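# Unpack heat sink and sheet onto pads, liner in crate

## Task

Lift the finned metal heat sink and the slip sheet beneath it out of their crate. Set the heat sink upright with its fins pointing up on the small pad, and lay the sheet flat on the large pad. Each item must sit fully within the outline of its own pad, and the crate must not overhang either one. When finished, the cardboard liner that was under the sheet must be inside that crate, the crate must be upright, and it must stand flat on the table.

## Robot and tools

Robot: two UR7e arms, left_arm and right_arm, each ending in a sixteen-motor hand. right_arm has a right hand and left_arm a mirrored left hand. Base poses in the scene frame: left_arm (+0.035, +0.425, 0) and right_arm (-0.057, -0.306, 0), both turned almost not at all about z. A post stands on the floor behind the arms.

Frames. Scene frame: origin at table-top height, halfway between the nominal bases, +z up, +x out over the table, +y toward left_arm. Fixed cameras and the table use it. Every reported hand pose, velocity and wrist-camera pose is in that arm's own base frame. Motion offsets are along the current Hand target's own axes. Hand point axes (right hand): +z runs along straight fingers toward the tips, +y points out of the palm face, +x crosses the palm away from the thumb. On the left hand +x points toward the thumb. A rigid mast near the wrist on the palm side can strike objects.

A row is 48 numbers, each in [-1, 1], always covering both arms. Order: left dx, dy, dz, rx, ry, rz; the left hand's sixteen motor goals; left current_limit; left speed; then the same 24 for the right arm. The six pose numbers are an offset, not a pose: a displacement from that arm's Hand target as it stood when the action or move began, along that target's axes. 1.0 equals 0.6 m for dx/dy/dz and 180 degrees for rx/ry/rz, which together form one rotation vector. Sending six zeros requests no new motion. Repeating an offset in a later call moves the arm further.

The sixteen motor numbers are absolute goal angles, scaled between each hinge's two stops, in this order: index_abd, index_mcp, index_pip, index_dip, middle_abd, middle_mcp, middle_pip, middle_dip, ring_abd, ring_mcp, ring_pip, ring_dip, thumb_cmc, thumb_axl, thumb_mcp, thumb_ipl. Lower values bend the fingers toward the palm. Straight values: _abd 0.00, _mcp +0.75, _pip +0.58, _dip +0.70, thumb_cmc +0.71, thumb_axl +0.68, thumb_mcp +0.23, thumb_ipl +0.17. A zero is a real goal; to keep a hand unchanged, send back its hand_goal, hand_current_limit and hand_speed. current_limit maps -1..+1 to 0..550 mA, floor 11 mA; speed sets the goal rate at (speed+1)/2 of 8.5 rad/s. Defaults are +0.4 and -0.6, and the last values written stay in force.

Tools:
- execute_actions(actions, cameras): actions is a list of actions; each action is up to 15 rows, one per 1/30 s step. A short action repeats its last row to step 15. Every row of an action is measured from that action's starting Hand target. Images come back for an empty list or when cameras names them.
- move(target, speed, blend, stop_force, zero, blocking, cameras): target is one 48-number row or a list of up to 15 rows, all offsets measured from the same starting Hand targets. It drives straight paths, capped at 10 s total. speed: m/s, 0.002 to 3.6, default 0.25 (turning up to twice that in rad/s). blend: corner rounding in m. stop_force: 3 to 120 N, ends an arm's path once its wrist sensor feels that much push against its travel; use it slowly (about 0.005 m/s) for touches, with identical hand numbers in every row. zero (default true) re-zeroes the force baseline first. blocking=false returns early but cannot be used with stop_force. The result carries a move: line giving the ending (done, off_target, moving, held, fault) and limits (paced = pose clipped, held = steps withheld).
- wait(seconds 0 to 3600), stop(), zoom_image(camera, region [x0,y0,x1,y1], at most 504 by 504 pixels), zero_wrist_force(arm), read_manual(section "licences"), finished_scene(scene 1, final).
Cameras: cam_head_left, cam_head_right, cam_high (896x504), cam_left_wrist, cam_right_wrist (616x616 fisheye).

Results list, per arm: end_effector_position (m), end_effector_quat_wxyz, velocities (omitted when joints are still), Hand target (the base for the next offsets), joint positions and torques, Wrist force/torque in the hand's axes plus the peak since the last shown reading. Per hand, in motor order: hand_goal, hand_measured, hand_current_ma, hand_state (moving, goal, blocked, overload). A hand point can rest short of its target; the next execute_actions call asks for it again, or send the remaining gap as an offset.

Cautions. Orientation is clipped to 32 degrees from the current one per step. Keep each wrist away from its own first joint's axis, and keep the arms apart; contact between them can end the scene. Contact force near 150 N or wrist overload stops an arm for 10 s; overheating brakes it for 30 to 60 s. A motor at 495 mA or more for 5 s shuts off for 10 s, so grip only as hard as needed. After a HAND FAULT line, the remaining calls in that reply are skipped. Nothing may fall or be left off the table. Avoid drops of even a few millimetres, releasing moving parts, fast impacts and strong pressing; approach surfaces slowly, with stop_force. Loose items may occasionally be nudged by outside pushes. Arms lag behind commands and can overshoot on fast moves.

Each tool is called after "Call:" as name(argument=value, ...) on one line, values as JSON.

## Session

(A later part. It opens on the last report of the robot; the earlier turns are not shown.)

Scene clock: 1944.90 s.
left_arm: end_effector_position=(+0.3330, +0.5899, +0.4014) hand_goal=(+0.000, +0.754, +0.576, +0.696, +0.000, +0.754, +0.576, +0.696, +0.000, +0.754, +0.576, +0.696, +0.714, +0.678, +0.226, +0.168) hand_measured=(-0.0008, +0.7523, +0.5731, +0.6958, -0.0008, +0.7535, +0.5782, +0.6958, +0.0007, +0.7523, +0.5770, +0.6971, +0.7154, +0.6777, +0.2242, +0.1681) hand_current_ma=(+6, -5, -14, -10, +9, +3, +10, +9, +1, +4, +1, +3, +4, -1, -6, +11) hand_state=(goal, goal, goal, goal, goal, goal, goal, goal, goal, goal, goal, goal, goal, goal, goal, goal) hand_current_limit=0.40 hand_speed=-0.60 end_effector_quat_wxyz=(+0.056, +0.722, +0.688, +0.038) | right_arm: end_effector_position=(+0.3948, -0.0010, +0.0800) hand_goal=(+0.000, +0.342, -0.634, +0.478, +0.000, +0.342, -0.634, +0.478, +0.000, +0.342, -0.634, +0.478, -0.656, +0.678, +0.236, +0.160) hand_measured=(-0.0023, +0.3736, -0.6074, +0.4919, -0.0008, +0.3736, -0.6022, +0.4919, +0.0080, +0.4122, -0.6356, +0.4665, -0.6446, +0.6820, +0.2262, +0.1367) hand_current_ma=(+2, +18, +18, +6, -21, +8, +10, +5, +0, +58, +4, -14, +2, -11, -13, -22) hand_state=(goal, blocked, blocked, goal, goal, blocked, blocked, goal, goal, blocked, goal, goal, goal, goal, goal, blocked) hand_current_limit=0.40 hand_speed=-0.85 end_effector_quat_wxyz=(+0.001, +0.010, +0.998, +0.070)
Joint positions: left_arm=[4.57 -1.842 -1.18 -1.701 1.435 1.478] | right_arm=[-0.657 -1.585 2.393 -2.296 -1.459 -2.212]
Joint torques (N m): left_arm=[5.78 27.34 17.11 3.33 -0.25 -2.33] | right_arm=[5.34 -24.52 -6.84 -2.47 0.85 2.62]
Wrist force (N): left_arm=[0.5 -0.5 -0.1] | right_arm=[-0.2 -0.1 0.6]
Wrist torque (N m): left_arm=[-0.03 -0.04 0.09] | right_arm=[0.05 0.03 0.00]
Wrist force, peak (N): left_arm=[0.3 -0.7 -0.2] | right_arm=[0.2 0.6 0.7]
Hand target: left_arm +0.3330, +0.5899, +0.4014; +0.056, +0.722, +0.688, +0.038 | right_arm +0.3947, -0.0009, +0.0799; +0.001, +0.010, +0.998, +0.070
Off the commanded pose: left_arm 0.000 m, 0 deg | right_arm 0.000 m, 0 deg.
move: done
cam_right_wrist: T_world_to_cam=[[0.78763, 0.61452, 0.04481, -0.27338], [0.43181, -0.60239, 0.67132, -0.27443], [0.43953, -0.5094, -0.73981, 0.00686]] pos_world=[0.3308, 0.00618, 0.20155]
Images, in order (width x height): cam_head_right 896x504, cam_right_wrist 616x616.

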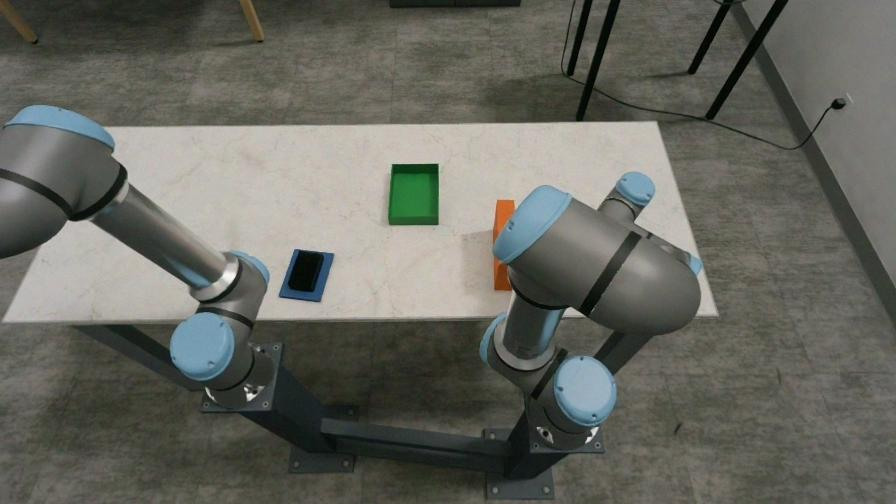

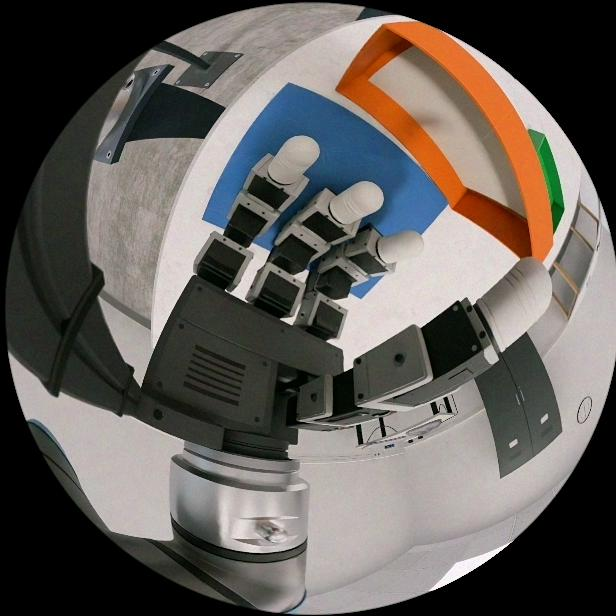

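Call:
move(target=[[0,0,0,0,0,0,0,0.754,0.576,0.696,0,0.754,0.576,0.696,0,0.754,0.576,0.696,0.714,0.678,0.226,0.168,0.4,-0.6, 0,0.13,0,0,0,0,0,0.342,-0.635,0.478,0,0.342,-0.635,0.478,0,0.342,-0.635,0.478,-0.657,0.677,0.236,0.16,0.4,-0.85],[0,0,0,0,0,0,0,0.754,0.576,0.696,0,0.754,0.576,0.696,0,0.754,0.576,0.696,0.714,0.678,0.226,0.168,0.4,-0.6, 0,0.1581,-0.0063,0,0,0,0,0.342,-0.635,0.478,0,0.342,-0.635,0.478,0,0.342,-0.635,0.478,-0.657,0.677,0.236,0.16,0.4,-0.85],[0,0,0,0,0,0,0,0.754,0.576,0.696,0,0.754,0.576,0.696,0,0.754,0.576,0.696,0.714,0.678,0.226,0.168,0.4,-0.6, 0,0.1811,-0.0078,0,0,0,0,0.342,-0.635,0.478,0,0.342,-0.635,0.478,0,0.342,-0.635,0.478,-0.657,0.677,0.236,-0.5,0.4,-0.85],[0,0,0,0,0,0,0,0.754,0.576,0.696,0,0.754,0.576,0.696,0,0.754,0.576,0.696,0.714,0.678,0.226,0.168,0.4,-0.6, 0,0.1811,-0.0078,0,0,0,0,0.342,-0.635,0.478,0,0.342,-0.635,0.478,0,0.342,-0.635,0.478,-0.657,0.677,0.236,-0.8,0.4,-0.9]], speed=[0.04,0.03,0.015,0.01], blend=[0.005,0.003,0,0], cameras=["cam_head_left"])

Call:
zoom_image(camera="cam_head_left", region=[460, 180, 560, 300])

Scene clock: 1969.07 s.
left_arm: end_effector_position=(+0.3330, +0.5899, +0.4014) hand_goal=(+0.000, +0.754, +0.576, +0.696, +0.000, +0.754, +0.576, +0.696, +0.000, +0.754, +0.576, +0.696, +0.714, +0.678, +0.226, +0.168) hand_measured=(+0.0007, +0.7523, +0.5744, +0.6945, +0.0007, +0.7535, +0.5782, +0.6958, -0.0008, +0.7511, +0.5770, +0.6958, +0.7142, +0.6777, +0.2232, +0.1681) hand_current_ma=(+5, -4, -9, -10, +4, +0, +2, +8, +7, +1, +1, +5, +7, +1, -4, +11) hand_state=(goal, goal, goal, goal, goal, goal, goal, goal, goal, goal, goal, goal, goal, goal, goal, goal) hand_current_limit=0.40 hand_speed=-0.60 end_effector_quat_wxyz=(+0.056, +0.722, +0.688, +0.038) | right_arm: end_effector_position=(+0.3968, +0.1060, +0.0997) hand_goal=(+0.000, +0.342, -0.634, +0.478, +0.000, +0.342, -0.634, +0.478, +0.000, +0.342, -0.634, +0.478, -0.656, +0.678, +0.236, -0.800) hand_measured=(-0.0023, +0.3748, -0.6074, +0.4894, +0.0007, +0.3724, -0.6022, +0.4919, +0.0065, +0.4122, -0.6356, +0.4665, -0.6459, +0.6820, +0.2796, -0.6894) hand_current_ma=(-2, +37, +27, +3, -14, +25, +18, +16, -6, +61, +2, -25, +6, -6, +52, +126) hand_state=(goal, blocked, blocked, goal, goal, blocked, blocked, goal, goal, blocked, goal, goal, goal, goal, blocked, blocked) hand_current_limit=0.40 hand_speed=-0.90 end_effector_quat_wxyz=(+0.001, +0.010, +0.998, +0.070)
Joint positions: left_arm=[4.57 -1.842 -1.18 -1.701 1.435 1.478] | right_arm=[-0.393 -1.668 2.41 -2.262 -1.441 -1.947]
Joint torques (N m): left_arm=[5.58 26.92 15.71 3.46 -0.21 -2.26] | right_arm=[-6.77 -9.79 -8.75 -4.73 -0.8 -2.33]
Wrist force (N): left_arm=[0.3 -0.4 -0.1] | right_arm=[-0.3 0.9 0.0]
Wrist torque (N m): left_arm=[-0.03 -0.02 0.08] | right_arm=[0.18 0.07 -0.09]
Wrist force, peak (N): left_arm=[0.4 -0.7 -0.1] | right_arm=[0.3 1.2 0.0]
Hand target: left_arm +0.3330, +0.5899, +0.4014; +0.056, +0.722, +0.688, +0.038 | right_arm +0.3968, +0.1060, +0.0997; +0.001, +0.010, +0.998, +0.070
Off the commanded pose: left_arm 0.000 m, 0 deg | right_arm 0.000 m, 0 deg.
move: done

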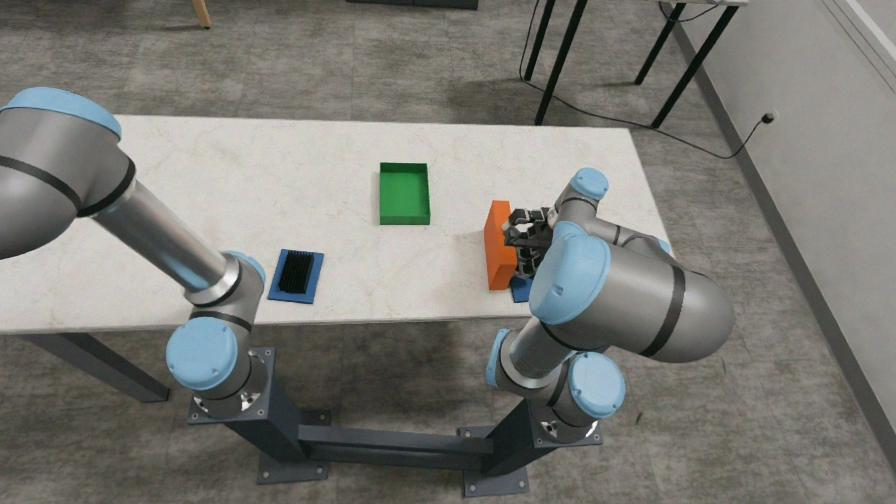

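Scaled by 4.200 from the camera's image (finer frame: 1280x720).

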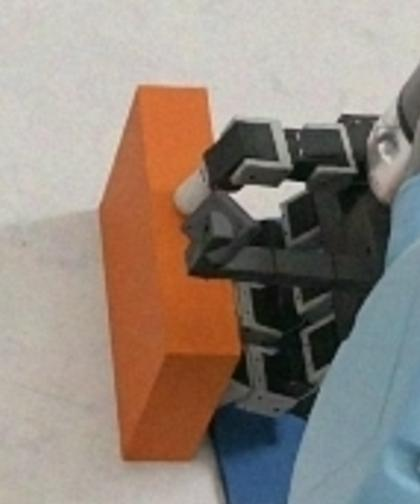

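Call:
move(target=[[0,0,0,0,0,0,0,0.754,0.576,0.696,0,0.754,0.576,0.696,0,0.754,0.576,0.696,0.714,0.678,0.226,0.168,0.4,-0.6, 0,-0.0325,-0.008,0,0,0,0,0.342,-0.635,0.478,0,0.342,-0.635,0.478,0,0.342,-0.635,0.478,-0.657,0.677,0.236,-0.8,0.4,-0.95],[0,0,0,0,0,0,0,0.754,0.576,0.696,0,0.754,0.576,0.696,0,0.754,0.576,0.696,0.714,0.678,0.226,0.168,0.4,-0.6, 0,-0.0325,-0.008,0,0,0,0,0.56,-0.883,0.478,0,0.56,-0.883,0.478,0,0.56,-0.883,0.478,-0.657,0.677,0.236,-0.8,0.4,-0.95]], speed=0.015, cameras=["cam_head_left","cam_right_wrist"])

Call:
zoom_image(camera="cam_head_left", region=[460, 180, 560, 300])

Call:
zoom_image(camera="cam_right_wrist", region=[200, 100, 460, 320])

Scene clock: 1984.43 s.
left_arm: end_effector_position=(+0.3330, +0.5899, +0.4014) hand_goal=(+0.000, +0.754, +0.576, +0.696, +0.000, +0.754, +0.576, +0.696, +0.000, +0.754, +0.576, +0.696, +0.714, +0.678, +0.226, +0.168) hand_measured=(+0.0007, +0.7535, +0.5731, +0.6971, -0.0008, +0.7523, +0.5782, +0.6971, -0.0008, +0.7523, +0.5757, +0.6958, +0.7142, +0.6767, +0.2232, +0.1681) hand_current_ma=(+4, -4, -8, -6, +7, +2, +7, +6, +4, +5, +6, +1, +6, -1, -12, +3) hand_state=(goal, goal, goal, goal, goal, goal, goal, goal, goal, goal, goal, goal, goal, goal, goal, goal) hand_current_limit=0.40 hand_speed=-0.60 end_effector_quat_wxyz=(+0.056, +0.722, +0.688, +0.038) | right_arm: end_effector_position=(+0.3964, +0.0860, +0.1018) hand_goal=(+0.000, +0.560, -0.882, +0.478, +0.000, +0.560, -0.882, +0.478, +0.000, +0.560, -0.882, +0.478, -0.656, +0.678, +0.236, -0.800) hand_measured=(-0.0037, +0.5677, -0.8409, +0.4919, -0.0037, +0.5702, -0.8332, +0.4932, +0.0065, +0.5690, -0.8370, +0.4665, -0.6534, +0.6788, +0.2846, -0.7294) hand_current_ma=(-16, +7, +30, +4, -10, -5, +41, +21, +5, +8, +28, -20, -7, +4, +50, +84) hand_state=(goal, goal, blocked, goal, goal, goal, blocked, goal, goal, goal, blocked, goal, goal, goal, blocked, blocked) hand_current_limit=0.40 hand_speed=-0.95 end_effector_quat_wxyz=(+0.001, +0.010, +0.998, +0.070)
Joint positions: left_arm=[4.57 -1.842 -1.18 -1.701 1.435 1.478] | right_arm=[-0.446 -1.673 2.405 -2.245 -1.444 -2]
Joint torques (N m): left_arm=[5.58 27.04 16.81 3.24 -0.24 -2.13] | right_arm=[5.55 -13.11 -7.43 -4.66 0.83 2.61]
Wrist force (N): left_arm=[0.1 -0.6 0.0] | right_arm=[0.1 1.2 -0.7]
Wrist torque (N m): left_arm=[-0.06 0.02 0.05] | right_arm=[0.20 0.02 0.03]
Wrist force, peak (N): left_arm=[0.4 -0.6 -0.2] | right_arm=[0.0 1.7 -0.6]
Hand target: left_arm +0.3330, +0.5899, +0.4014; +0.056, +0.722, +0.688, +0.038 | right_arm +0.3964, +0.0860, +0.1018; +0.001, +0.010, +0.998, +0.070
Off the commanded pose: left_arm 0.000 m, 0 deg | right_arm 0.000 m, 0 deg.
move: done
cam_right_wrist: T_world_to_cam=[[0.78763, 0.61451, 0.04487, -0.3291], [0.43187, -0.60254, 0.67115, -0.23731], [0.43946, -0.50924, -0.73997, 0.06665]] pos_world=[0.3324, 0.09318, 0.22335]

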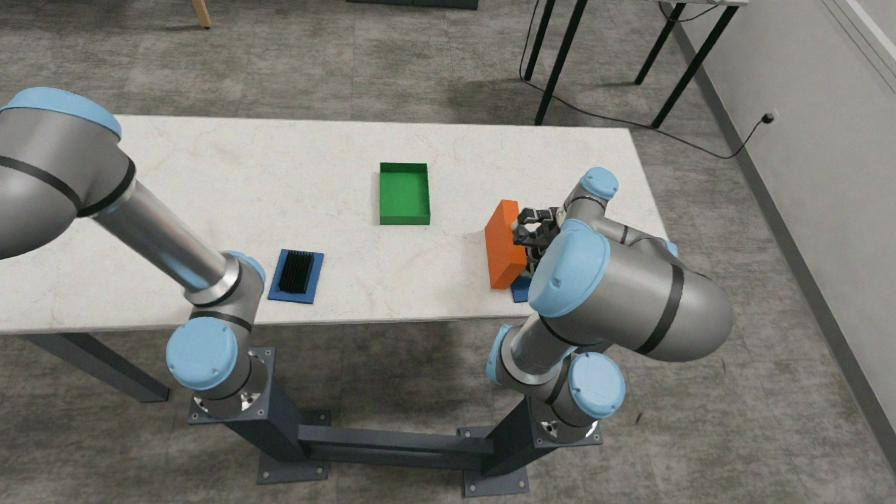

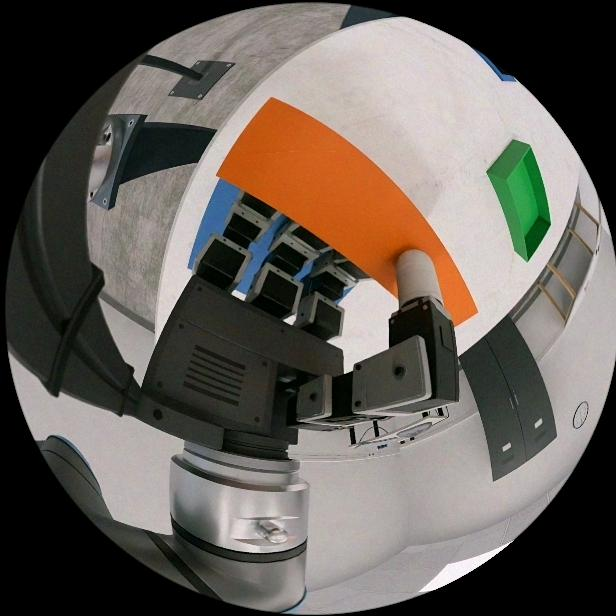

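Scaled by 4.200 from the camera's image (finer frame: 1280x720).

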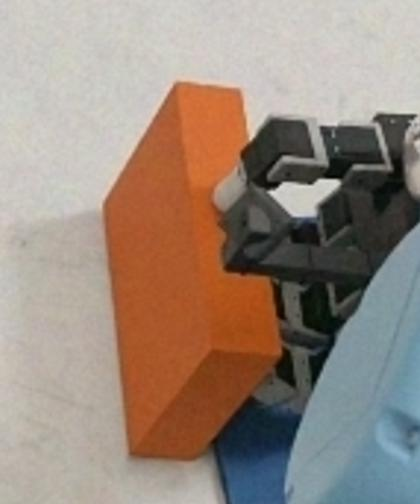

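Scaled by 1.938 from the camera's image (finer frame: 880x880).

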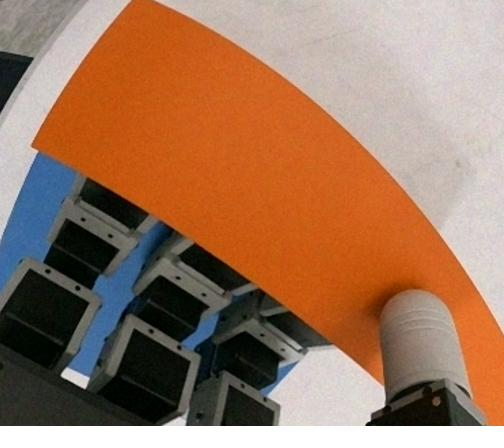

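Call:
move(target=[[0,0,0,0,0,0,0,0.754,0.576,0.696,0,0.754,0.576,0.696,0,0.754,0.576,0.696,0.714,0.678,0.226,0.168,0.4,-0.6, 0,0.0325,0.008,0,0,0,0,0.56,-0.883,0.478,0,0.56,-0.883,0.478,0,0.56,-0.883,0.478,-0.657,0.677,0.236,-0.8,0.4,-0.95],[0,0,0,0,0,0,0,0.754,0.576,0.696,0,0.754,0.576,0.696,0,0.754,0.576,0.696,0.714,0.678,0.226,0.168,0.4,-0.6, 0,0.0325,0.008,0,0,0,0,0.56,-0.883,0.478,0,0.56,-0.883,0.478,0,0.56,-0.883,0.478,-0.657,0.677,0.236,0.16,0.4,-0.85]], speed=0.012, cameras=["cam_head_left","cam_right_wrist"])

Call:
zoom_image(camera="cam_head_left", region=[460, 180, 560, 300])

Call:
zoom_image(camera="cam_right_wrist", region=[200, 100, 460, 320])

Scene clock: 2000.33 s.
left_arm: end_effector_position=(+0.3330, +0.5899, +0.4014) hand_goal=(+0.000, +0.754, +0.576, +0.696, +0.000, +0.754, +0.576, +0.696, +0.000, +0.754, +0.576, +0.696, +0.714, +0.678, +0.226, +0.168) hand_measured=(-0.0008, +0.7523, +0.5718, +0.6958, +0.0007, +0.7535, +0.5770, +0.6958, -0.0008, +0.7523, +0.5757, +0.6971, +0.7142, +0.6777, +0.2232, +0.1672) hand_current_ma=(+2, -2, -9, -9, +5, +3, +11, +8, +5, +2, +5, +6, +6, +1, -4, +5) hand_state=(goal, goal, goal, goal, goal, goal, goal, goal, goal, goal, goal, goal, goal, goal, goal, goal) hand_current_limit=0.40 hand_speed=-0.60 end_effector_quat_wxyz=(+0.056, +0.722, +0.688, +0.038) | right_arm: end_effector_position=(+0.3968, +0.1060, +0.0997) hand_goal=(+0.000, +0.560, -0.882, +0.478, +0.000, +0.560, -0.882, +0.478, +0.000, +0.560, -0.882, +0.478, -0.656, +0.678, +0.236, +0.160) hand_measured=(-0.0037, +0.5677, -0.8409, +0.4919, -0.0023, +0.5690, -0.8409, +0.4932, +0.0065, +0.5690, -0.8396, +0.4665, -0.6383, +0.6820, +0.2282, +0.1376) hand_current_ma=(-18, +11, +23, +15, -4, +13, +28, +28, +7, +12, +43, -14, +5, +6, -9, -9) hand_state=(goal, goal, blocked, goal, goal, goal, blocked, goal, goal, goal, blocked, goal, goal, goal, goal, blocked) hand_current_limit=0.40 hand_speed=-0.85 end_effector_quat_wxyz=(+0.001, +0.010, +0.998, +0.070)
Joint positions: left_arm=[4.57 -1.842 -1.18 -1.701 1.435 1.478] | right_arm=[-0.393 -1.668 2.41 -2.262 -1.441 -1.947]
Joint torques (N m): left_arm=[5.83 26.76 16.6 3.28 -0.31 -2.05] | right_arm=[-6.97 -15.66 -25.39 -1.71 1.63 -2.24]
Wrist force (N): left_arm=[0.2 -0.4 -0.2] | right_arm=[0.2 -0.1 0.9]
Wrist torque (N m): left_arm=[-0.01 0.00 0.06] | right_arm=[-0.01 -0.02 -0.05]
Wrist force, peak (N): left_arm=[0.3 -0.7 -0.3] | right_arm=[-0.4 1.8 -1.4]
Hand target: left_arm +0.3330, +0.5899, +0.4014; +0.056, +0.722, +0.688, +0.038 | right_arm +0.3968, +0.1060, +0.0997; +0.001, +0.010, +0.998, +0.070
Off the commanded pose: left_arm 0.000 m, 0 deg | right_arm 0.000 m, 0 deg.
move: done
cam_right_wrist: T_world_to_cam=[[0.78763, 0.61451, 0.04487, -0.34155], [0.4319, -0.60257, 0.6711, -0.22415], [0.43943, -0.5092, -0.74001, 0.07514]] pos_world=[0.3328, 0.11308, 0.22135]

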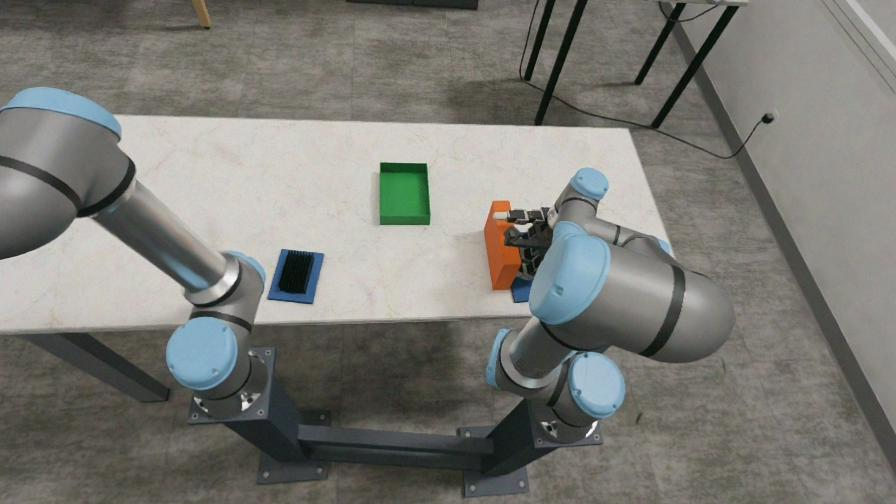

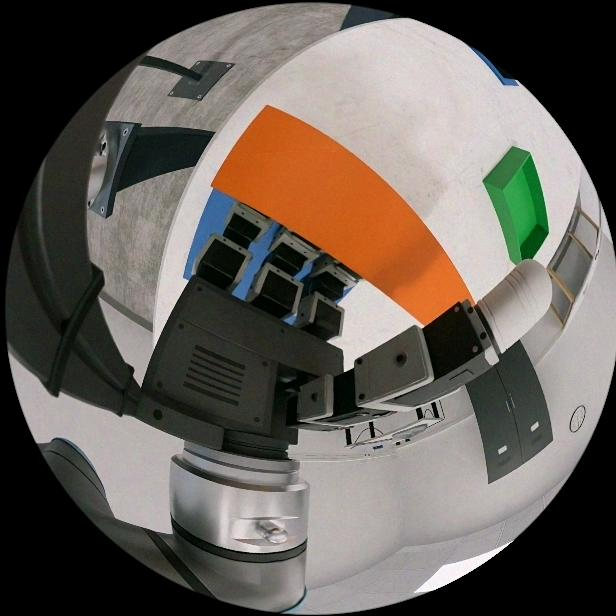

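Scaled by 4.200 from the camera's image (finer frame: 1280x720).

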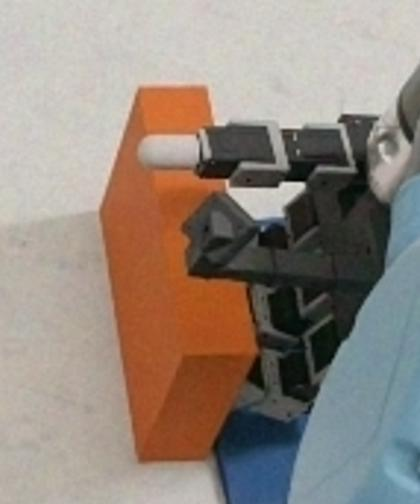

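Scaled by 1.938 from the camera's image (finer frame: 880x880).

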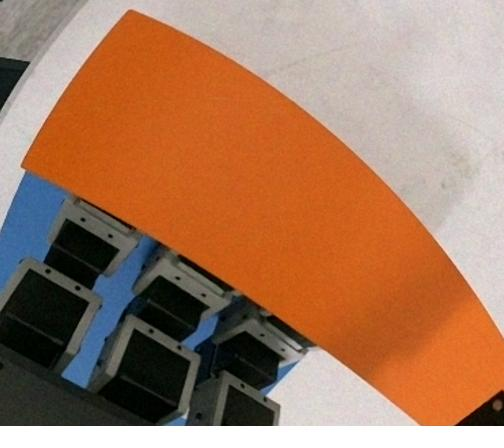

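Call:
move(target=[[0,0,0,0,0,0,0,0.754,0.576,0.696,0,0.754,0.576,0.696,0,0.754,0.576,0.696,0.714,0.678,0.226,0.168,0.4,-0.6, 0,-0.015,0.0,0,0,0,0,0.56,-0.883,0.478,0,0.56,-0.883,0.478,0,0.56,-0.883,0.478,-0.657,0.677,0.236,0.16,0.4,-0.95],[0,0,0,0,0,0,0,0.754,0.576,0.696,0,0.754,0.576,0.696,0,0.754,0.576,0.696,0.714,0.678,0.226,0.168,0.4,-0.6, 0,-0.03,0.0035,0,0,0,0,0.56,-0.883,0.478,0,0.56,-0.883,0.478,0,0.56,-0.883,0.478,-0.657,0.677,0.236,0.16,0.4,-0.95]], speed=0.012, blend=[0.003,0], cameras=["cam_head_left","cam_right_wrist"])

Call:
zoom_image(camera="cam_right_wrist", region=[200, 100, 460, 320])

Scene clock: 2008.83 s.
left_arm: end_effector_position=(+0.3330, +0.5899, +0.4014) hand_goal=(+0.000, +0.754, +0.576, +0.696, +0.000, +0.754, +0.576, +0.696, +0.000, +0.754, +0.576, +0.696, +0.714, +0.678, +0.226, +0.168) hand_measured=(-0.0008, +0.7523, +0.5731, +0.6958, +0.0007, +0.7547, +0.5770, +0.6958, +0.0007, +0.7523, +0.5770, +0.6971, +0.7142, +0.6767, +0.2242, +0.1672) hand_current_ma=(-4, -5, -13, -6, +4, +2, +10, +14, +3, +8, +7, +6, +4, -6, -3, +11) hand_state=(goal, goal, goal, goal, goal, goal, goal, goal, goal, goal, goal, goal, goal, goal, goal, goal) hand_current_limit=0.40 hand_speed=-0.60 end_effector_quat_wxyz=(+0.056, +0.722, +0.688, +0.038) | right_arm: end_effector_position=(+0.3965, +0.0884, +0.0951) hand_goal=(+0.000, +0.560, -0.882, +0.478, +0.000, +0.560, -0.882, +0.478, +0.000, +0.560, -0.882, +0.478, -0.656, +0.678, +0.236, +0.160) hand_measured=(-0.0037, +0.5665, -0.8396, +0.4919, -0.0037, +0.5690, -0.8409, +0.4932, +0.0065, +0.5690, -0.8460, +0.4665, -0.6383, +0.6820, +0.2272, +0.1367) hand_current_ma=(-10, +1, +42, +4, -16, +3, +25, +20, +11, +17, +31, -15, +7, -10, -16, -19) hand_state=(goal, goal, blocked, goal, goal, goal, blocked, goal, goal, goal, blocked, goal, goal, goal, goal, blocked) hand_current_limit=0.40 hand_speed=-0.95 end_effector_quat_wxyz=(+0.001, +0.010, +0.998, +0.070)
Joint positions: left_arm=[4.57 -1.842 -1.18 -1.701 1.435 1.478] | right_arm=[-0.439 -1.657 2.415 -2.271 -1.443 -1.994]
Joint torques (N m): left_arm=[6.25 27.73 16.52 3.18 -0.2 -2.18] | right_arm=[6.4 -15.93 -10.18 -3.13 -0.98 1.3]
Wrist force (N): left_arm=[0.3 -0.5 -0.1] | right_arm=[0.0 -0.2 0.3]
Wrist torque (N m): left_arm=[-0.04 -0.02 0.08] | right_arm=[0.05 0.03 0.02]
Wrist force, peak (N): left_arm=[0.5 -0.7 -0.2] | right_arm=[-0.2 0.0 0.9]
Hand target: left_arm +0.3330, +0.5899, +0.4014; +0.056, +0.722, +0.688, +0.038 | right_arm +0.3965, +0.0885, +0.0951; +0.001, +0.010, +0.998, +0.070
Off the commanded pose: left_arm 0.000 m, 0 deg | right_arm 0.000 m, 0 deg.
move: done
cam_right_wrist: T_world_to_cam=[[0.7876, 0.61455, 0.04493, -0.33029], [0.43185, -0.60252, 0.67118, -0.23147], [0.43955, -0.50921, -0.73993, 0.06278]] pos_world=[0.3325, 0.09548, 0.21665]

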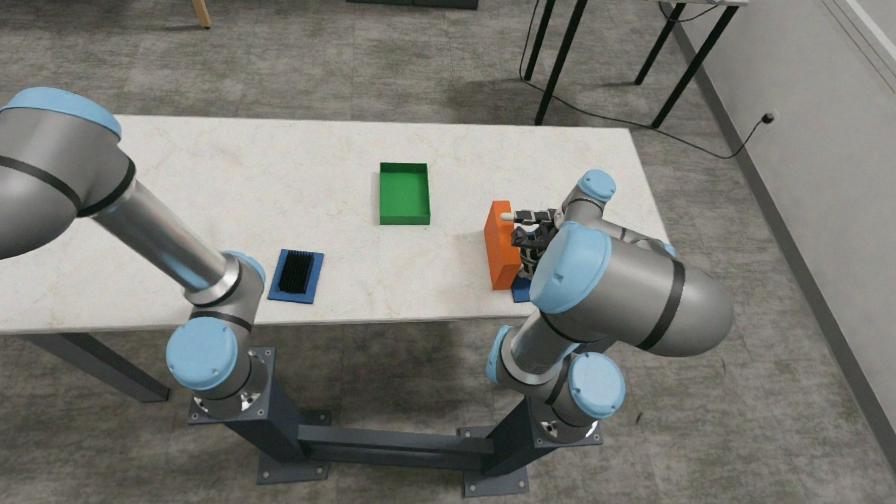

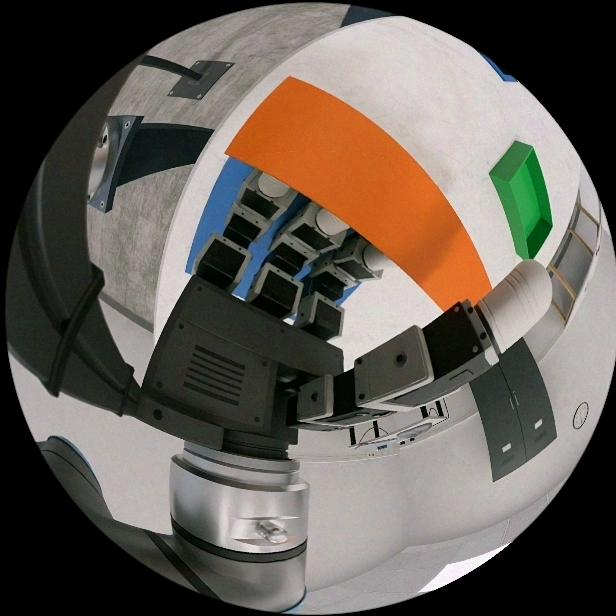

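Scaled by 1.938 from the camera's image (finer frame: 880x880).

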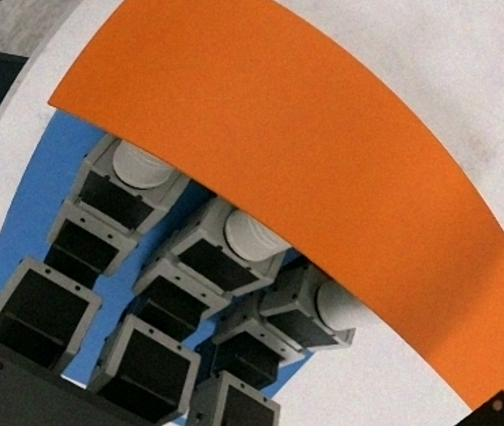

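Call:
move(target=[0,0,0,0,0,0,0,0.754,0.576,0.696,0,0.754,0.576,0.696,0,0.754,0.576,0.696,0.714,0.678,0.226,0.168,0.4,-0.6, 0,-0.03,0.01,0,0,0,0,0.56,-0.883,0.478,0,0.56,-0.883,0.478,0,0.56,-0.883,0.478,-0.657,0.677,0.236,0.16,0.4,-0.95], speed=0.012, cameras=["cam_head_left","cam_right_wrist"])

Call:
zoom_image(camera="cam_right_wrist", region=[200, 100, 460, 320])

Scene clock: 2015.20 s.
left_arm: end_effector_position=(+0.3330, +0.5899, +0.4014) hand_goal=(+0.000, +0.754, +0.576, +0.696, +0.000, +0.754, +0.576, +0.696, +0.000, +0.754, +0.576, +0.696, +0.714, +0.678, +0.226, +0.168) hand_measured=(+0.0007, +0.7523, +0.5718, +0.6958, -0.0008, +0.7535, +0.5782, +0.6971, -0.0008, +0.7523, +0.5757, +0.6971, +0.7142, +0.6777, +0.2232, +0.1672) hand_current_ma=(+4, -5, -8, -14, +8, -2, +5, +0, +1, +3, +6, +9, +4, +1, -7, +7) hand_state=(goal, goal, goal, goal, goal, goal, goal, goal, goal, goal, goal, goal, goal, goal, goal, goal) hand_current_limit=0.40 hand_speed=-0.60 end_effector_quat_wxyz=(+0.056, +0.722, +0.688, +0.038) | right_arm: end_effector_position=(+0.3961, +0.0714, +0.0866) hand_goal=(+0.000, +0.560, -0.882, +0.478, +0.000, +0.560, -0.882, +0.478, +0.000, +0.560, -0.882, +0.478, -0.656, +0.678, +0.236, +0.160) hand_measured=(-0.0037, +0.5677, -0.8409, +0.4919, -0.0037, +0.5702, -0.8409, +0.4932, +0.0065, +0.5690, -0.8512, +0.4626, -0.6383, +0.6830, +0.2282, +0.1367) hand_current_ma=(-3, +3, +24, +5, -19, -6, +17, +22, -1, +0, +34, -17, +21, -1, -13, -24) hand_state=(goal, goal, blocked, goal, goal, goal, blocked, goal, goal, goal, blocked, goal, goal, goal, goal, blocked) hand_current_limit=0.40 hand_speed=-0.95 end_effector_quat_wxyz=(+0.001, +0.010, +0.998, +0.070)
Joint positions: left_arm=[4.57 -1.842 -1.18 -1.701 1.435 1.478] | right_arm=[-0.483 -1.634 2.422 -2.296 -1.446 -2.039]
Joint torques (N m): left_arm=[5.6 27.19 16.04 3.09 -0.25 -2.15] | right_arm=[5.71 -16.16 -9.26 -2.93 -1.14 0.03]
Wrist force (N): left_arm=[0.4 -0.6 -0.2] | right_arm=[0.4 0.0 0.5]
Wrist torque (N m): left_arm=[-0.04 -0.03 0.09] | right_arm=[0.05 -0.02 0.06]
Wrist force, peak (N): left_arm=[0.4 -0.6 -0.2] | right_arm=[0.2 -0.3 1.0]
Hand target: left_arm +0.3330, +0.5899, +0.4014; +0.056, +0.722, +0.688, +0.038 | right_arm +0.3961, +0.0715, +0.0867; +0.001, +0.010, +0.998, +0.070
Off the commanded pose: left_arm 0.000 m, 0 deg | right_arm 0.000 m, 0 deg.
move: done
cam_right_wrist: T_world_to_cam=[[0.78763, 0.61451, 0.04487, -0.31915], [0.43187, -0.60254, 0.67115, -0.23591], [0.43946, -0.50924, -0.73997, 0.04812]] pos_world=[0.3321, 0.07848, 0.20825]

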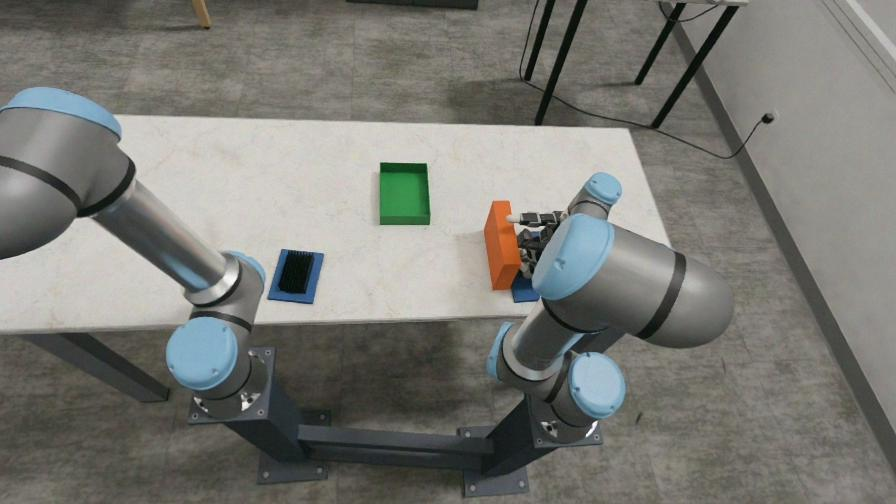

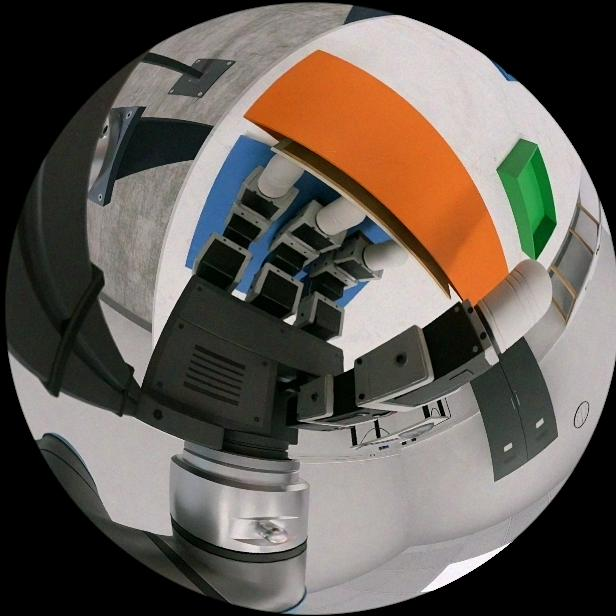

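Scaled by 1.938 from the camera's image (finer frame: 880x880).

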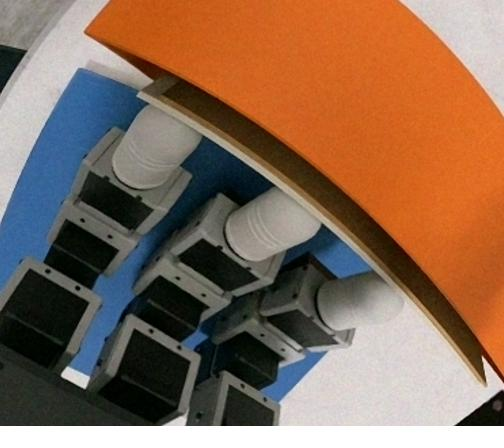

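Call:
move(target=[0,0,0,0,0,0,0,0.754,0.576,0.696,0,0.754,0.576,0.696,0,0.754,0.576,0.696,0.714,0.678,0.226,0.168,0.4,-0.6, 0,-0.0188,0.0162,0.0722,0,0,0,0.56,-0.883,0.261,0,0.56,-0.883,0.261,0,0.56,-0.883,0.261,-0.657,0.677,0.236,0.16,0.4,-0.97], speed=0.03, cameras=["cam_head_left","cam_right_wrist"])

Call:
zoom_image(camera="cam_right_wrist", region=[200, 100, 460, 320])

Call:
zoom_image(camera="cam_head_left", region=[460, 180, 560, 300])

Scene clock: 2047.43 s.
left_arm: end_effector_position=(+0.3330, +0.5899, +0.4014) hand_goal=(+0.000, +0.754, +0.576, +0.696, +0.000, +0.754, +0.576, +0.696, +0.000, +0.754, +0.576, +0.696, +0.714, +0.678, +0.226, +0.168) hand_measured=(+0.0021, +0.7523, +0.5731, +0.6945, +0.0007, +0.7535, +0.5770, +0.6958, +0.0007, +0.7523, +0.5770, +0.6958, +0.7129, +0.6777, +0.2232, +0.1681) hand_current_ma=(+3, -3, -9, -3, +6, +3, +8, +11, +5, +4, +6, +4, +2, +0, -2, +13) hand_state=(goal, goal, goal, goal, goal, goal, goal, goal, goal, goal, goal, goal, goal, goal, goal, goal) hand_current_limit=0.40 hand_speed=-0.60 end_effector_quat_wxyz=(+0.056, +0.722, +0.688, +0.038) | right_arm: end_effector_position=(+0.3960, +0.0617, +0.0755) hand_goal=(+0.000, +0.560, -0.882, +0.262, +0.000, +0.560, -0.882, +0.262, +0.000, +0.560, -0.882, +0.262, -0.656, +0.678, +0.236, +0.160) hand_measured=(-0.0037, +0.5665, -0.8409, +0.2792, -0.0023, +0.5690, -0.8396, +0.2843, +0.0065, +0.5714, -0.8512, +0.2690, -0.6383, +0.6820, +0.2262, +0.1367) hand_current_ma=(-5, -3, +33, +7, -10, -2, +19, +30, +0, +4, +29, +8, +7, +0, -17, -16) hand_state=(goal, goal, blocked, goal, goal, goal, blocked, blocked, goal, goal, blocked, goal, goal, goal, goal, blocked) hand_current_limit=0.40 hand_speed=-0.97 end_effector_quat_wxyz=(+0.000, +0.010, +0.999, -0.044) end_effector_velocity=(+0.000, +0.001, +0.000) end_effector_angular_velocity=(+0.005, -0.002, -0.001)
Joint positions: left_arm=[4.57 -1.842 -1.18 -1.701 1.435 1.478] | right_arm=[-0.373 -1.639 2.427 -2.388 -1.653 -1.926]
Joint velocities: left_arm=[within noise] | right_arm=[-0.001 0.001 0 0 0.006 0]
Joint torques (N m): left_arm=[6.48 27.06 16.7 2.94 -0.22 -2.09] | right_arm=[-7.14 -8.78 -7.88 -1.62 0.96 -0.93]
Wrist force (N): left_arm=[0.3 -0.5 -0.2] | right_arm=[-0.1 0.2 0.7]
Wrist torque (N m): left_arm=[-0.03 -0.02 0.08] | right_arm=[0.17 0.02 -0.02]
Wrist force, peak (N): left_arm=[0.3 -0.7 -0.1] | right_arm=[-0.5 0.4 1.1]
Hand target: left_arm +0.3330, +0.5899, +0.4014; +0.056, +0.722, +0.688, +0.038 | right_arm +0.3959, +0.0617, +0.0755; -0.001, +0.010, +0.999, -0.043
Off the commanded pose: left_arm 0.000 m, 0 deg | right_arm 0.000 m, 0 deg.
move: done
cam_right_wrist: T_world_to_cam=[[0.78761, 0.60833, -0.09797, -0.30142], [0.43497, -0.43631, 0.78768, -0.25445], [0.43643, -0.663, -0.60825, 0.03569]] pos_world=[0.3325, 0.09601, 0.19261]

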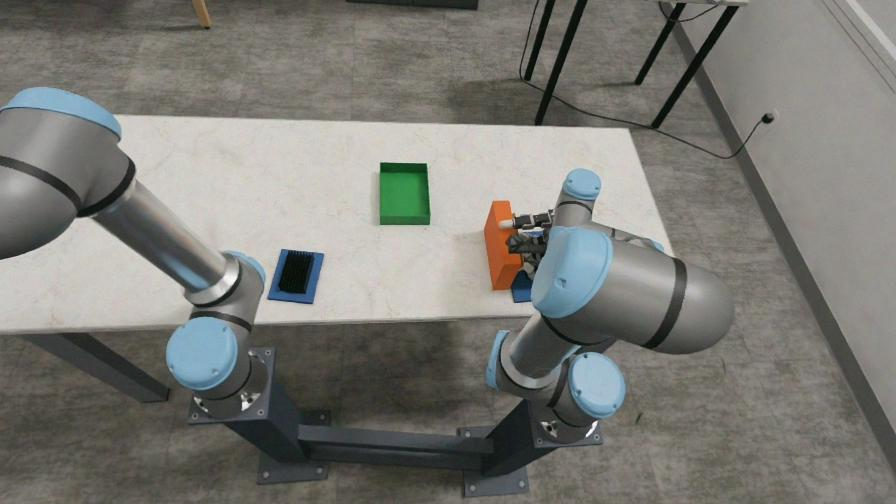

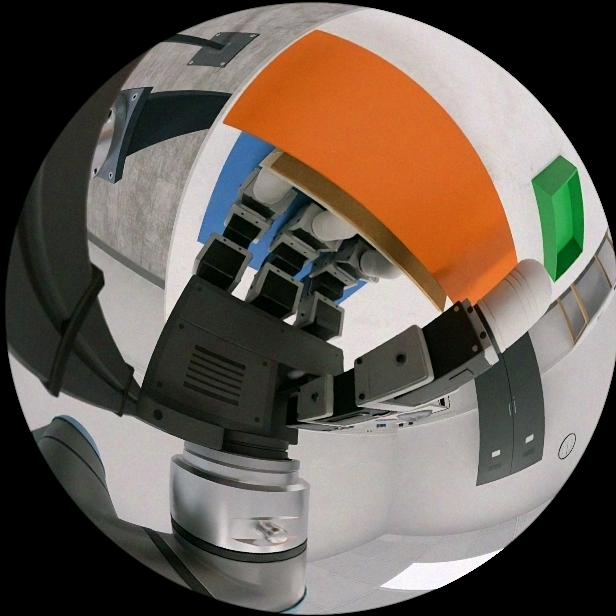

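Scaled by 1.938 from the camera's image (finer frame: 880x880).

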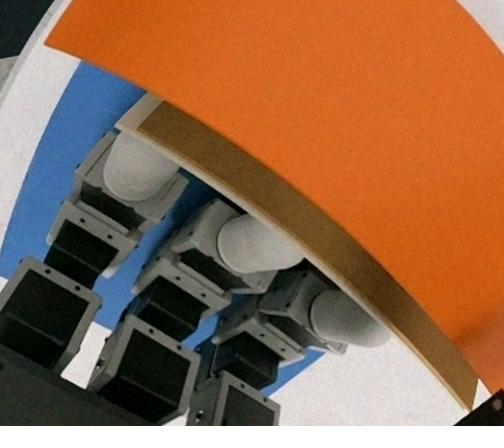

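Scaled by 4.200 from the camera's image (finer frame: 1280x720).

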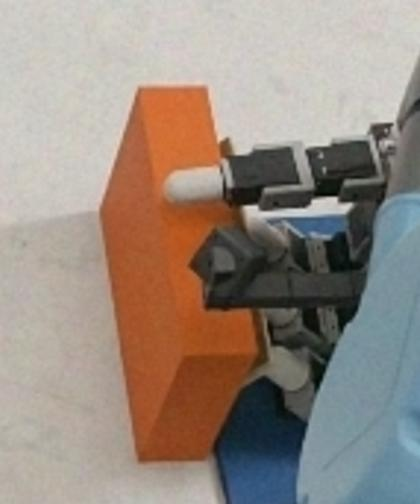

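Call:
move(target=[[0,0,0,0,0,0,0,0.754,0.576,0.696,0,0.754,0.576,0.696,0,0.754,0.576,0.696,0.714,0.678,0.226,0.168,0.4,-0.6, 0,0,0,0,0,0,0,0.56,-0.883,0.261,0,0.56,-0.883,0.261,0,0.56,-0.883,0.261,-0.657,0.677,0.674,0.168,0.4,-0.85],[0,0,0,0,0,0,0,0.754,0.576,0.696,0,0.754,0.576,0.696,0,0.754,0.576,0.696,0.714,0.678,0.226,0.168,0.4,-0.6, 0,0,0,0,0,0,0,0.56,-0.883,0.261,0,0.56,-0.883,0.261,0,0.56,-0.883,0.261,-0.657,0.677,0.674,-0.96,0.4,-0.85],[0,0,0,0,0,0,0,0.754,0.576,0.696,0,0.754,0.576,0.696,0,0.754,0.576,0.696,0.714,0.678,0.226,0.168,0.4,-0.6, 0,0,0,0,0,0,0,0.56,-0.883,0.261,0,0.56,-0.883,0.261,0,0.56,-0.883,0.261,-0.657,0.677,0.42,-0.97,0.4,-0.85]], speed=0.03, cameras=["cam_head_left","cam_right_wrist"])

Call:
zoom_image(camera="cam_right_wrist", region=[240, 120, 540, 420])

Scene clock: 2061.70 s.
left_arm: end_effector_position=(+0.3330, +0.5899, +0.4014) hand_goal=(+0.000, +0.754, +0.576, +0.696, +0.000, +0.754, +0.576, +0.696, +0.000, +0.754, +0.576, +0.696, +0.714, +0.678, +0.226, +0.168) hand_measured=(+0.0007, +0.7523, +0.5731, +0.6971, +0.0007, +0.7535, +0.5770, +0.6958, +0.0007, +0.7511, +0.5770, +0.6971, +0.7142, +0.6777, +0.2232, +0.1681) hand_current_ma=(+7, -3, -9, -10, +10, +9, +8, +10, +5, +5, +3, +3, +3, -5, -6, +5) hand_state=(goal, goal, goal, goal, goal, goal, goal, goal, goal, goal, goal, goal, goal, goal, goal, goal) hand_current_limit=0.40 hand_speed=-0.60 end_effector_quat_wxyz=(+0.056, +0.722, +0.688, +0.038) | right_arm: end_effector_position=(+0.3959, +0.0617, +0.0755) hand_goal=(+0.000, +0.560, -0.882, +0.262, +0.000, +0.560, -0.882, +0.262, +0.000, +0.560, -0.882, +0.262, -0.656, +0.678, +0.420, -0.970) hand_measured=(-0.0037, +0.5677, -0.8409, +0.2792, -0.0023, +0.5690, -0.8396, +0.2843, +0.0065, +0.5714, -0.8512, +0.2690, -0.6383, +0.6830, +0.4132, -0.9590) hand_current_ma=(-11, +10, +9, +5, -15, +16, +20, +29, +3, +19, +34, +4, +7, -4, +3, +9) hand_state=(goal, goal, blocked, goal, goal, goal, blocked, blocked, goal, goal, blocked, goal, goal, goal, goal, goal) hand_current_limit=0.40 hand_speed=-0.85 end_effector_quat_wxyz=(-0.001, +0.010, +0.999, -0.043)
Joint positions: left_arm=[4.57 -1.842 -1.18 -1.701 1.435 1.478] | right_arm=[-0.374 -1.639 2.427 -2.388 -1.652 -1.926]
Joint torques (N m): left_arm=[5.74 27.05 17.46 2.91 -0.48 -2.03] | right_arm=[-6.55 -16.61 -23.62 -0.43 0.79 -2.28]
Wrist force (N): left_arm=[0.4 -0.4 0.0] | right_arm=[-0.5 0.2 0.9]
Wrist torque (N m): left_arm=[-0.04 -0.02 0.08] | right_arm=[0.14 0.06 -0.06]
Wrist force, peak (N): left_arm=[0.3 -0.7 -0.1] | right_arm=[-0.1 0.0 1.2]
Hand target: left_arm +0.3330, +0.5899, +0.4014; +0.056, +0.722, +0.688, +0.038 | right_arm +0.3959, +0.0617, +0.0755; -0.001, +0.010, +0.999, -0.043
Off the commanded pose: left_arm 0.000 m, 0 deg | right_arm 0.000 m, 0 deg.
move: done
cam_right_wrist: T_world_to_cam=[[0.7875, 0.60847, -0.09797, -0.3014], [0.43517, -0.4364, 0.78752, -0.25448], [0.43643, -0.66281, -0.60845, 0.03571]] pos_world=[0.3325, 0.09601, 0.19261]

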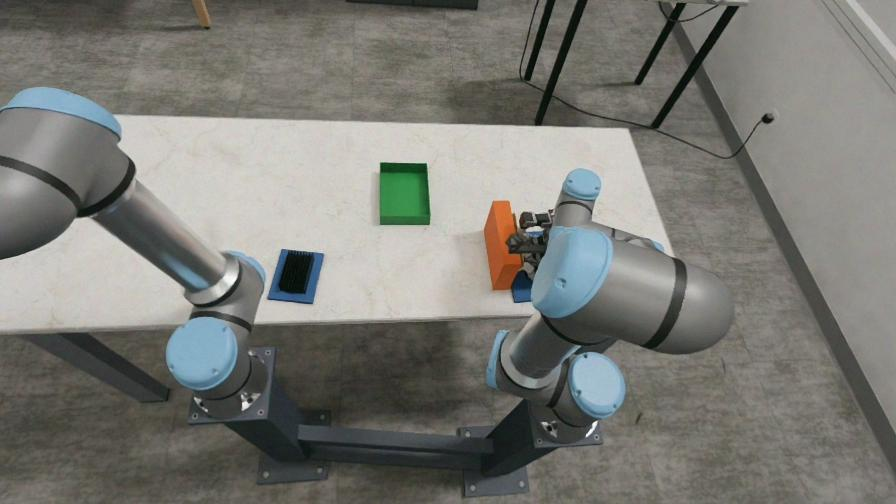

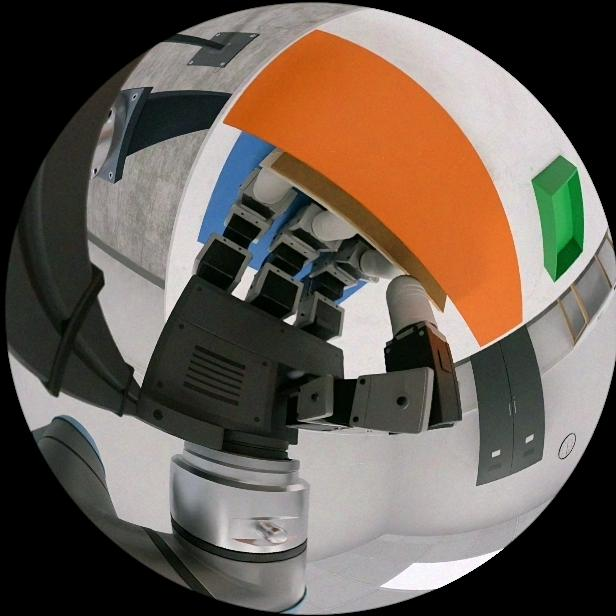

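Scaled by 1.680 from the camera's image (finer frame: 880x880).

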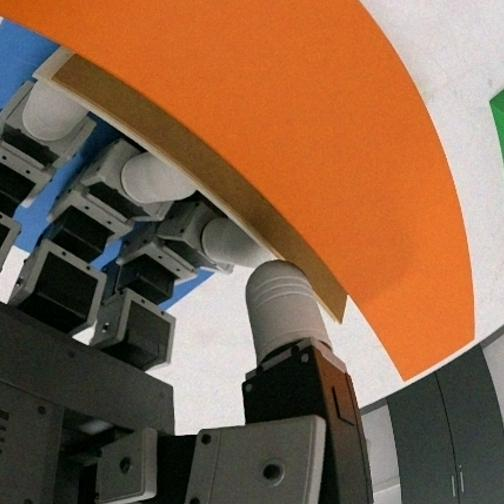

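Call:
move(target=[[0,0,0,0,0,0,0,0.754,0.576,0.696,0,0.754,0.576,0.696,0,0.754,0.576,0.696,0.714,0.678,0.226,0.168,0.4,-0.6, 0,0,0,0,0,0,0,0.56,-0.883,0.261,0,0.56,-0.883,0.261,0,0.56,-0.883,0.261,-0.657,0.677,0.225,-0.751,0.4,-0.92],[0,0,0,0,0,0,0,0.754,0.576,0.696,0,0.754,0.576,0.696,0,0.754,0.576,0.696,0.714,0.678,0.226,0.168,0.4,-0.6, 0,0,0,0,0,0,0,0.56,-0.883,0.261,0,0.56,-0.883,0.261,0,0.56,-0.883,0.261,-0.657,0.677,0.112,-0.589,0.4,-0.92],[0,0,0,0,0,0,0,0.754,0.576,0.696,0,0.754,0.576,0.696,0,0.754,0.576,0.696,0.714,0.678,0.226,0.168,0.4,-0.6, 0,0,0,0,0,0,0,0.56,-0.883,0.261,0,0.56,-0.883,0.261,0,0.56,-0.883,0.261,-0.657,0.677,0.0,-0.48,0.4,-0.92]], speed=0.03, cameras=["cam_head_left","cam_right_wrist"])

Call:
zoom_image(camera="cam_right_wrist", region=[240, 120, 540, 420])

Scene clock: 2074.07 s.
left_arm: end_effector_position=(+0.3330, +0.5899, +0.4014) hand_goal=(+0.000, +0.754, +0.576, +0.696, +0.000, +0.754, +0.576, +0.696, +0.000, +0.754, +0.576, +0.696, +0.714, +0.678, +0.226, +0.168) hand_measured=(-0.0008, +0.7535, +0.5731, +0.6971, -0.0008, +0.7535, +0.5782, +0.6958, +0.0007, +0.7523, +0.5757, +0.6971, +0.7142, +0.6767, +0.2232, +0.1681) hand_current_ma=(+5, -5, -10, -3, +6, +0, +9, +6, +8, +9, +5, +14, +4, -2, -2, +10) hand_state=(goal, goal, goal, goal, goal, goal, goal, goal, goal, goal, goal, goal, goal, goal, goal, goal) hand_current_limit=0.40 hand_speed=-0.60 end_effector_quat_wxyz=(+0.056, +0.722, +0.688, +0.038) | right_arm: end_effector_position=(+0.3959, +0.0617, +0.0755) hand_goal=(+0.000, +0.560, -0.882, +0.262, +0.000, +0.560, -0.882, +0.262, +0.000, +0.560, -0.882, +0.262, -0.656, +0.678, +0.000, -0.480) hand_measured=(-0.0037, +0.5677, -0.8409, +0.2792, -0.0037, +0.5726, -0.8409, +0.2843, +0.0065, +0.5762, -0.8512, +0.2753, -0.6383, +0.6820, +0.0223, -0.4884) hand_current_ma=(-9, +4, +41, +2, -13, +4, +21, +29, +0, +3, +38, +11, +5, -13, +17, -4) hand_state=(goal, goal, blocked, goal, goal, goal, blocked, blocked, goal, goal, blocked, goal, goal, goal, blocked, goal) hand_current_limit=0.40 hand_speed=-0.92 end_effector_quat_wxyz=(-0.001, +0.010, +0.999, -0.043)
Joint positions: left_arm=[4.57 -1.842 -1.18 -1.701 1.435 1.478] | right_arm=[-0.374 -1.639 2.427 -2.388 -1.652 -1.926]
Joint torques (N m): left_arm=[5.62 26.84 16.05 2.99 -0.43 -2.15] | right_arm=[-6.93 -16.1 -22.98 -0.6 0.78 -2.25]
Wrist force (N): left_arm=[0.2 -0.6 0.0] | right_arm=[0.0 -0.1 0.5]
Wrist torque (N m): left_arm=[-0.06 0.00 0.07] | right_arm=[0.13 0.01 -0.03]
Wrist force, peak (N): left_arm=[0.4 -0.6 -0.2] | right_arm=[-0.4 0.3 1.0]
Hand target: left_arm +0.3330, +0.5899, +0.4014; +0.056, +0.722, +0.688, +0.038 | right_arm +0.3959, +0.0617, +0.0755; -0.001, +0.010, +0.999, -0.043
Off the commanded pose: left_arm 0.000 m, 0 deg | right_arm 0.000 m, 0 deg.
move: done
cam_right_wrist: T_world_to_cam=[[0.7875, 0.60847, -0.09797, -0.3014], [0.43517, -0.4364, 0.78752, -0.25448], [0.43643, -0.66281, -0.60845, 0.03571]] pos_world=[0.3325, 0.09601, 0.19261]

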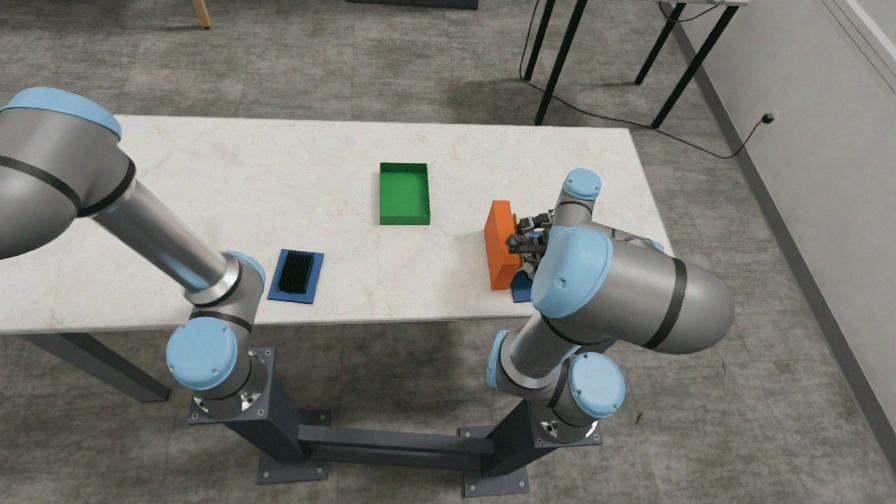

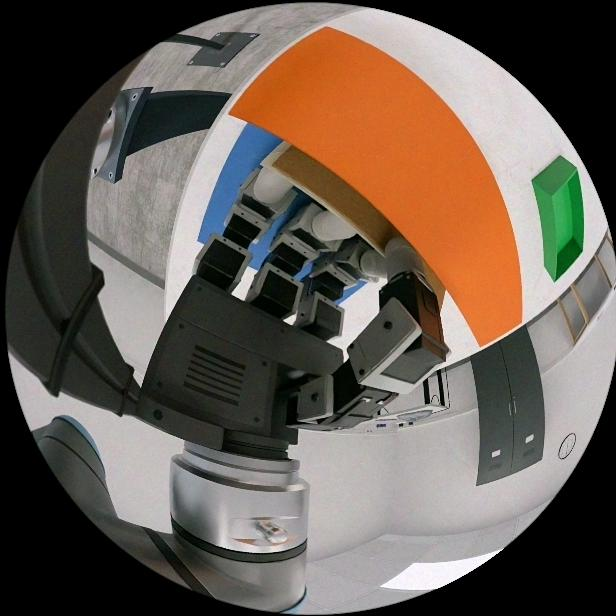

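Scaled by 1.680 from the camera's image (finer frame: 880x880).

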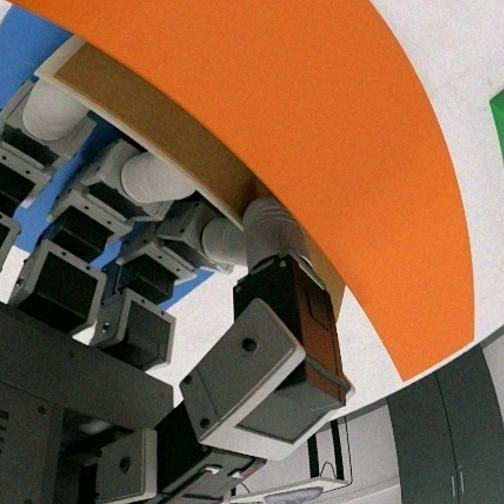

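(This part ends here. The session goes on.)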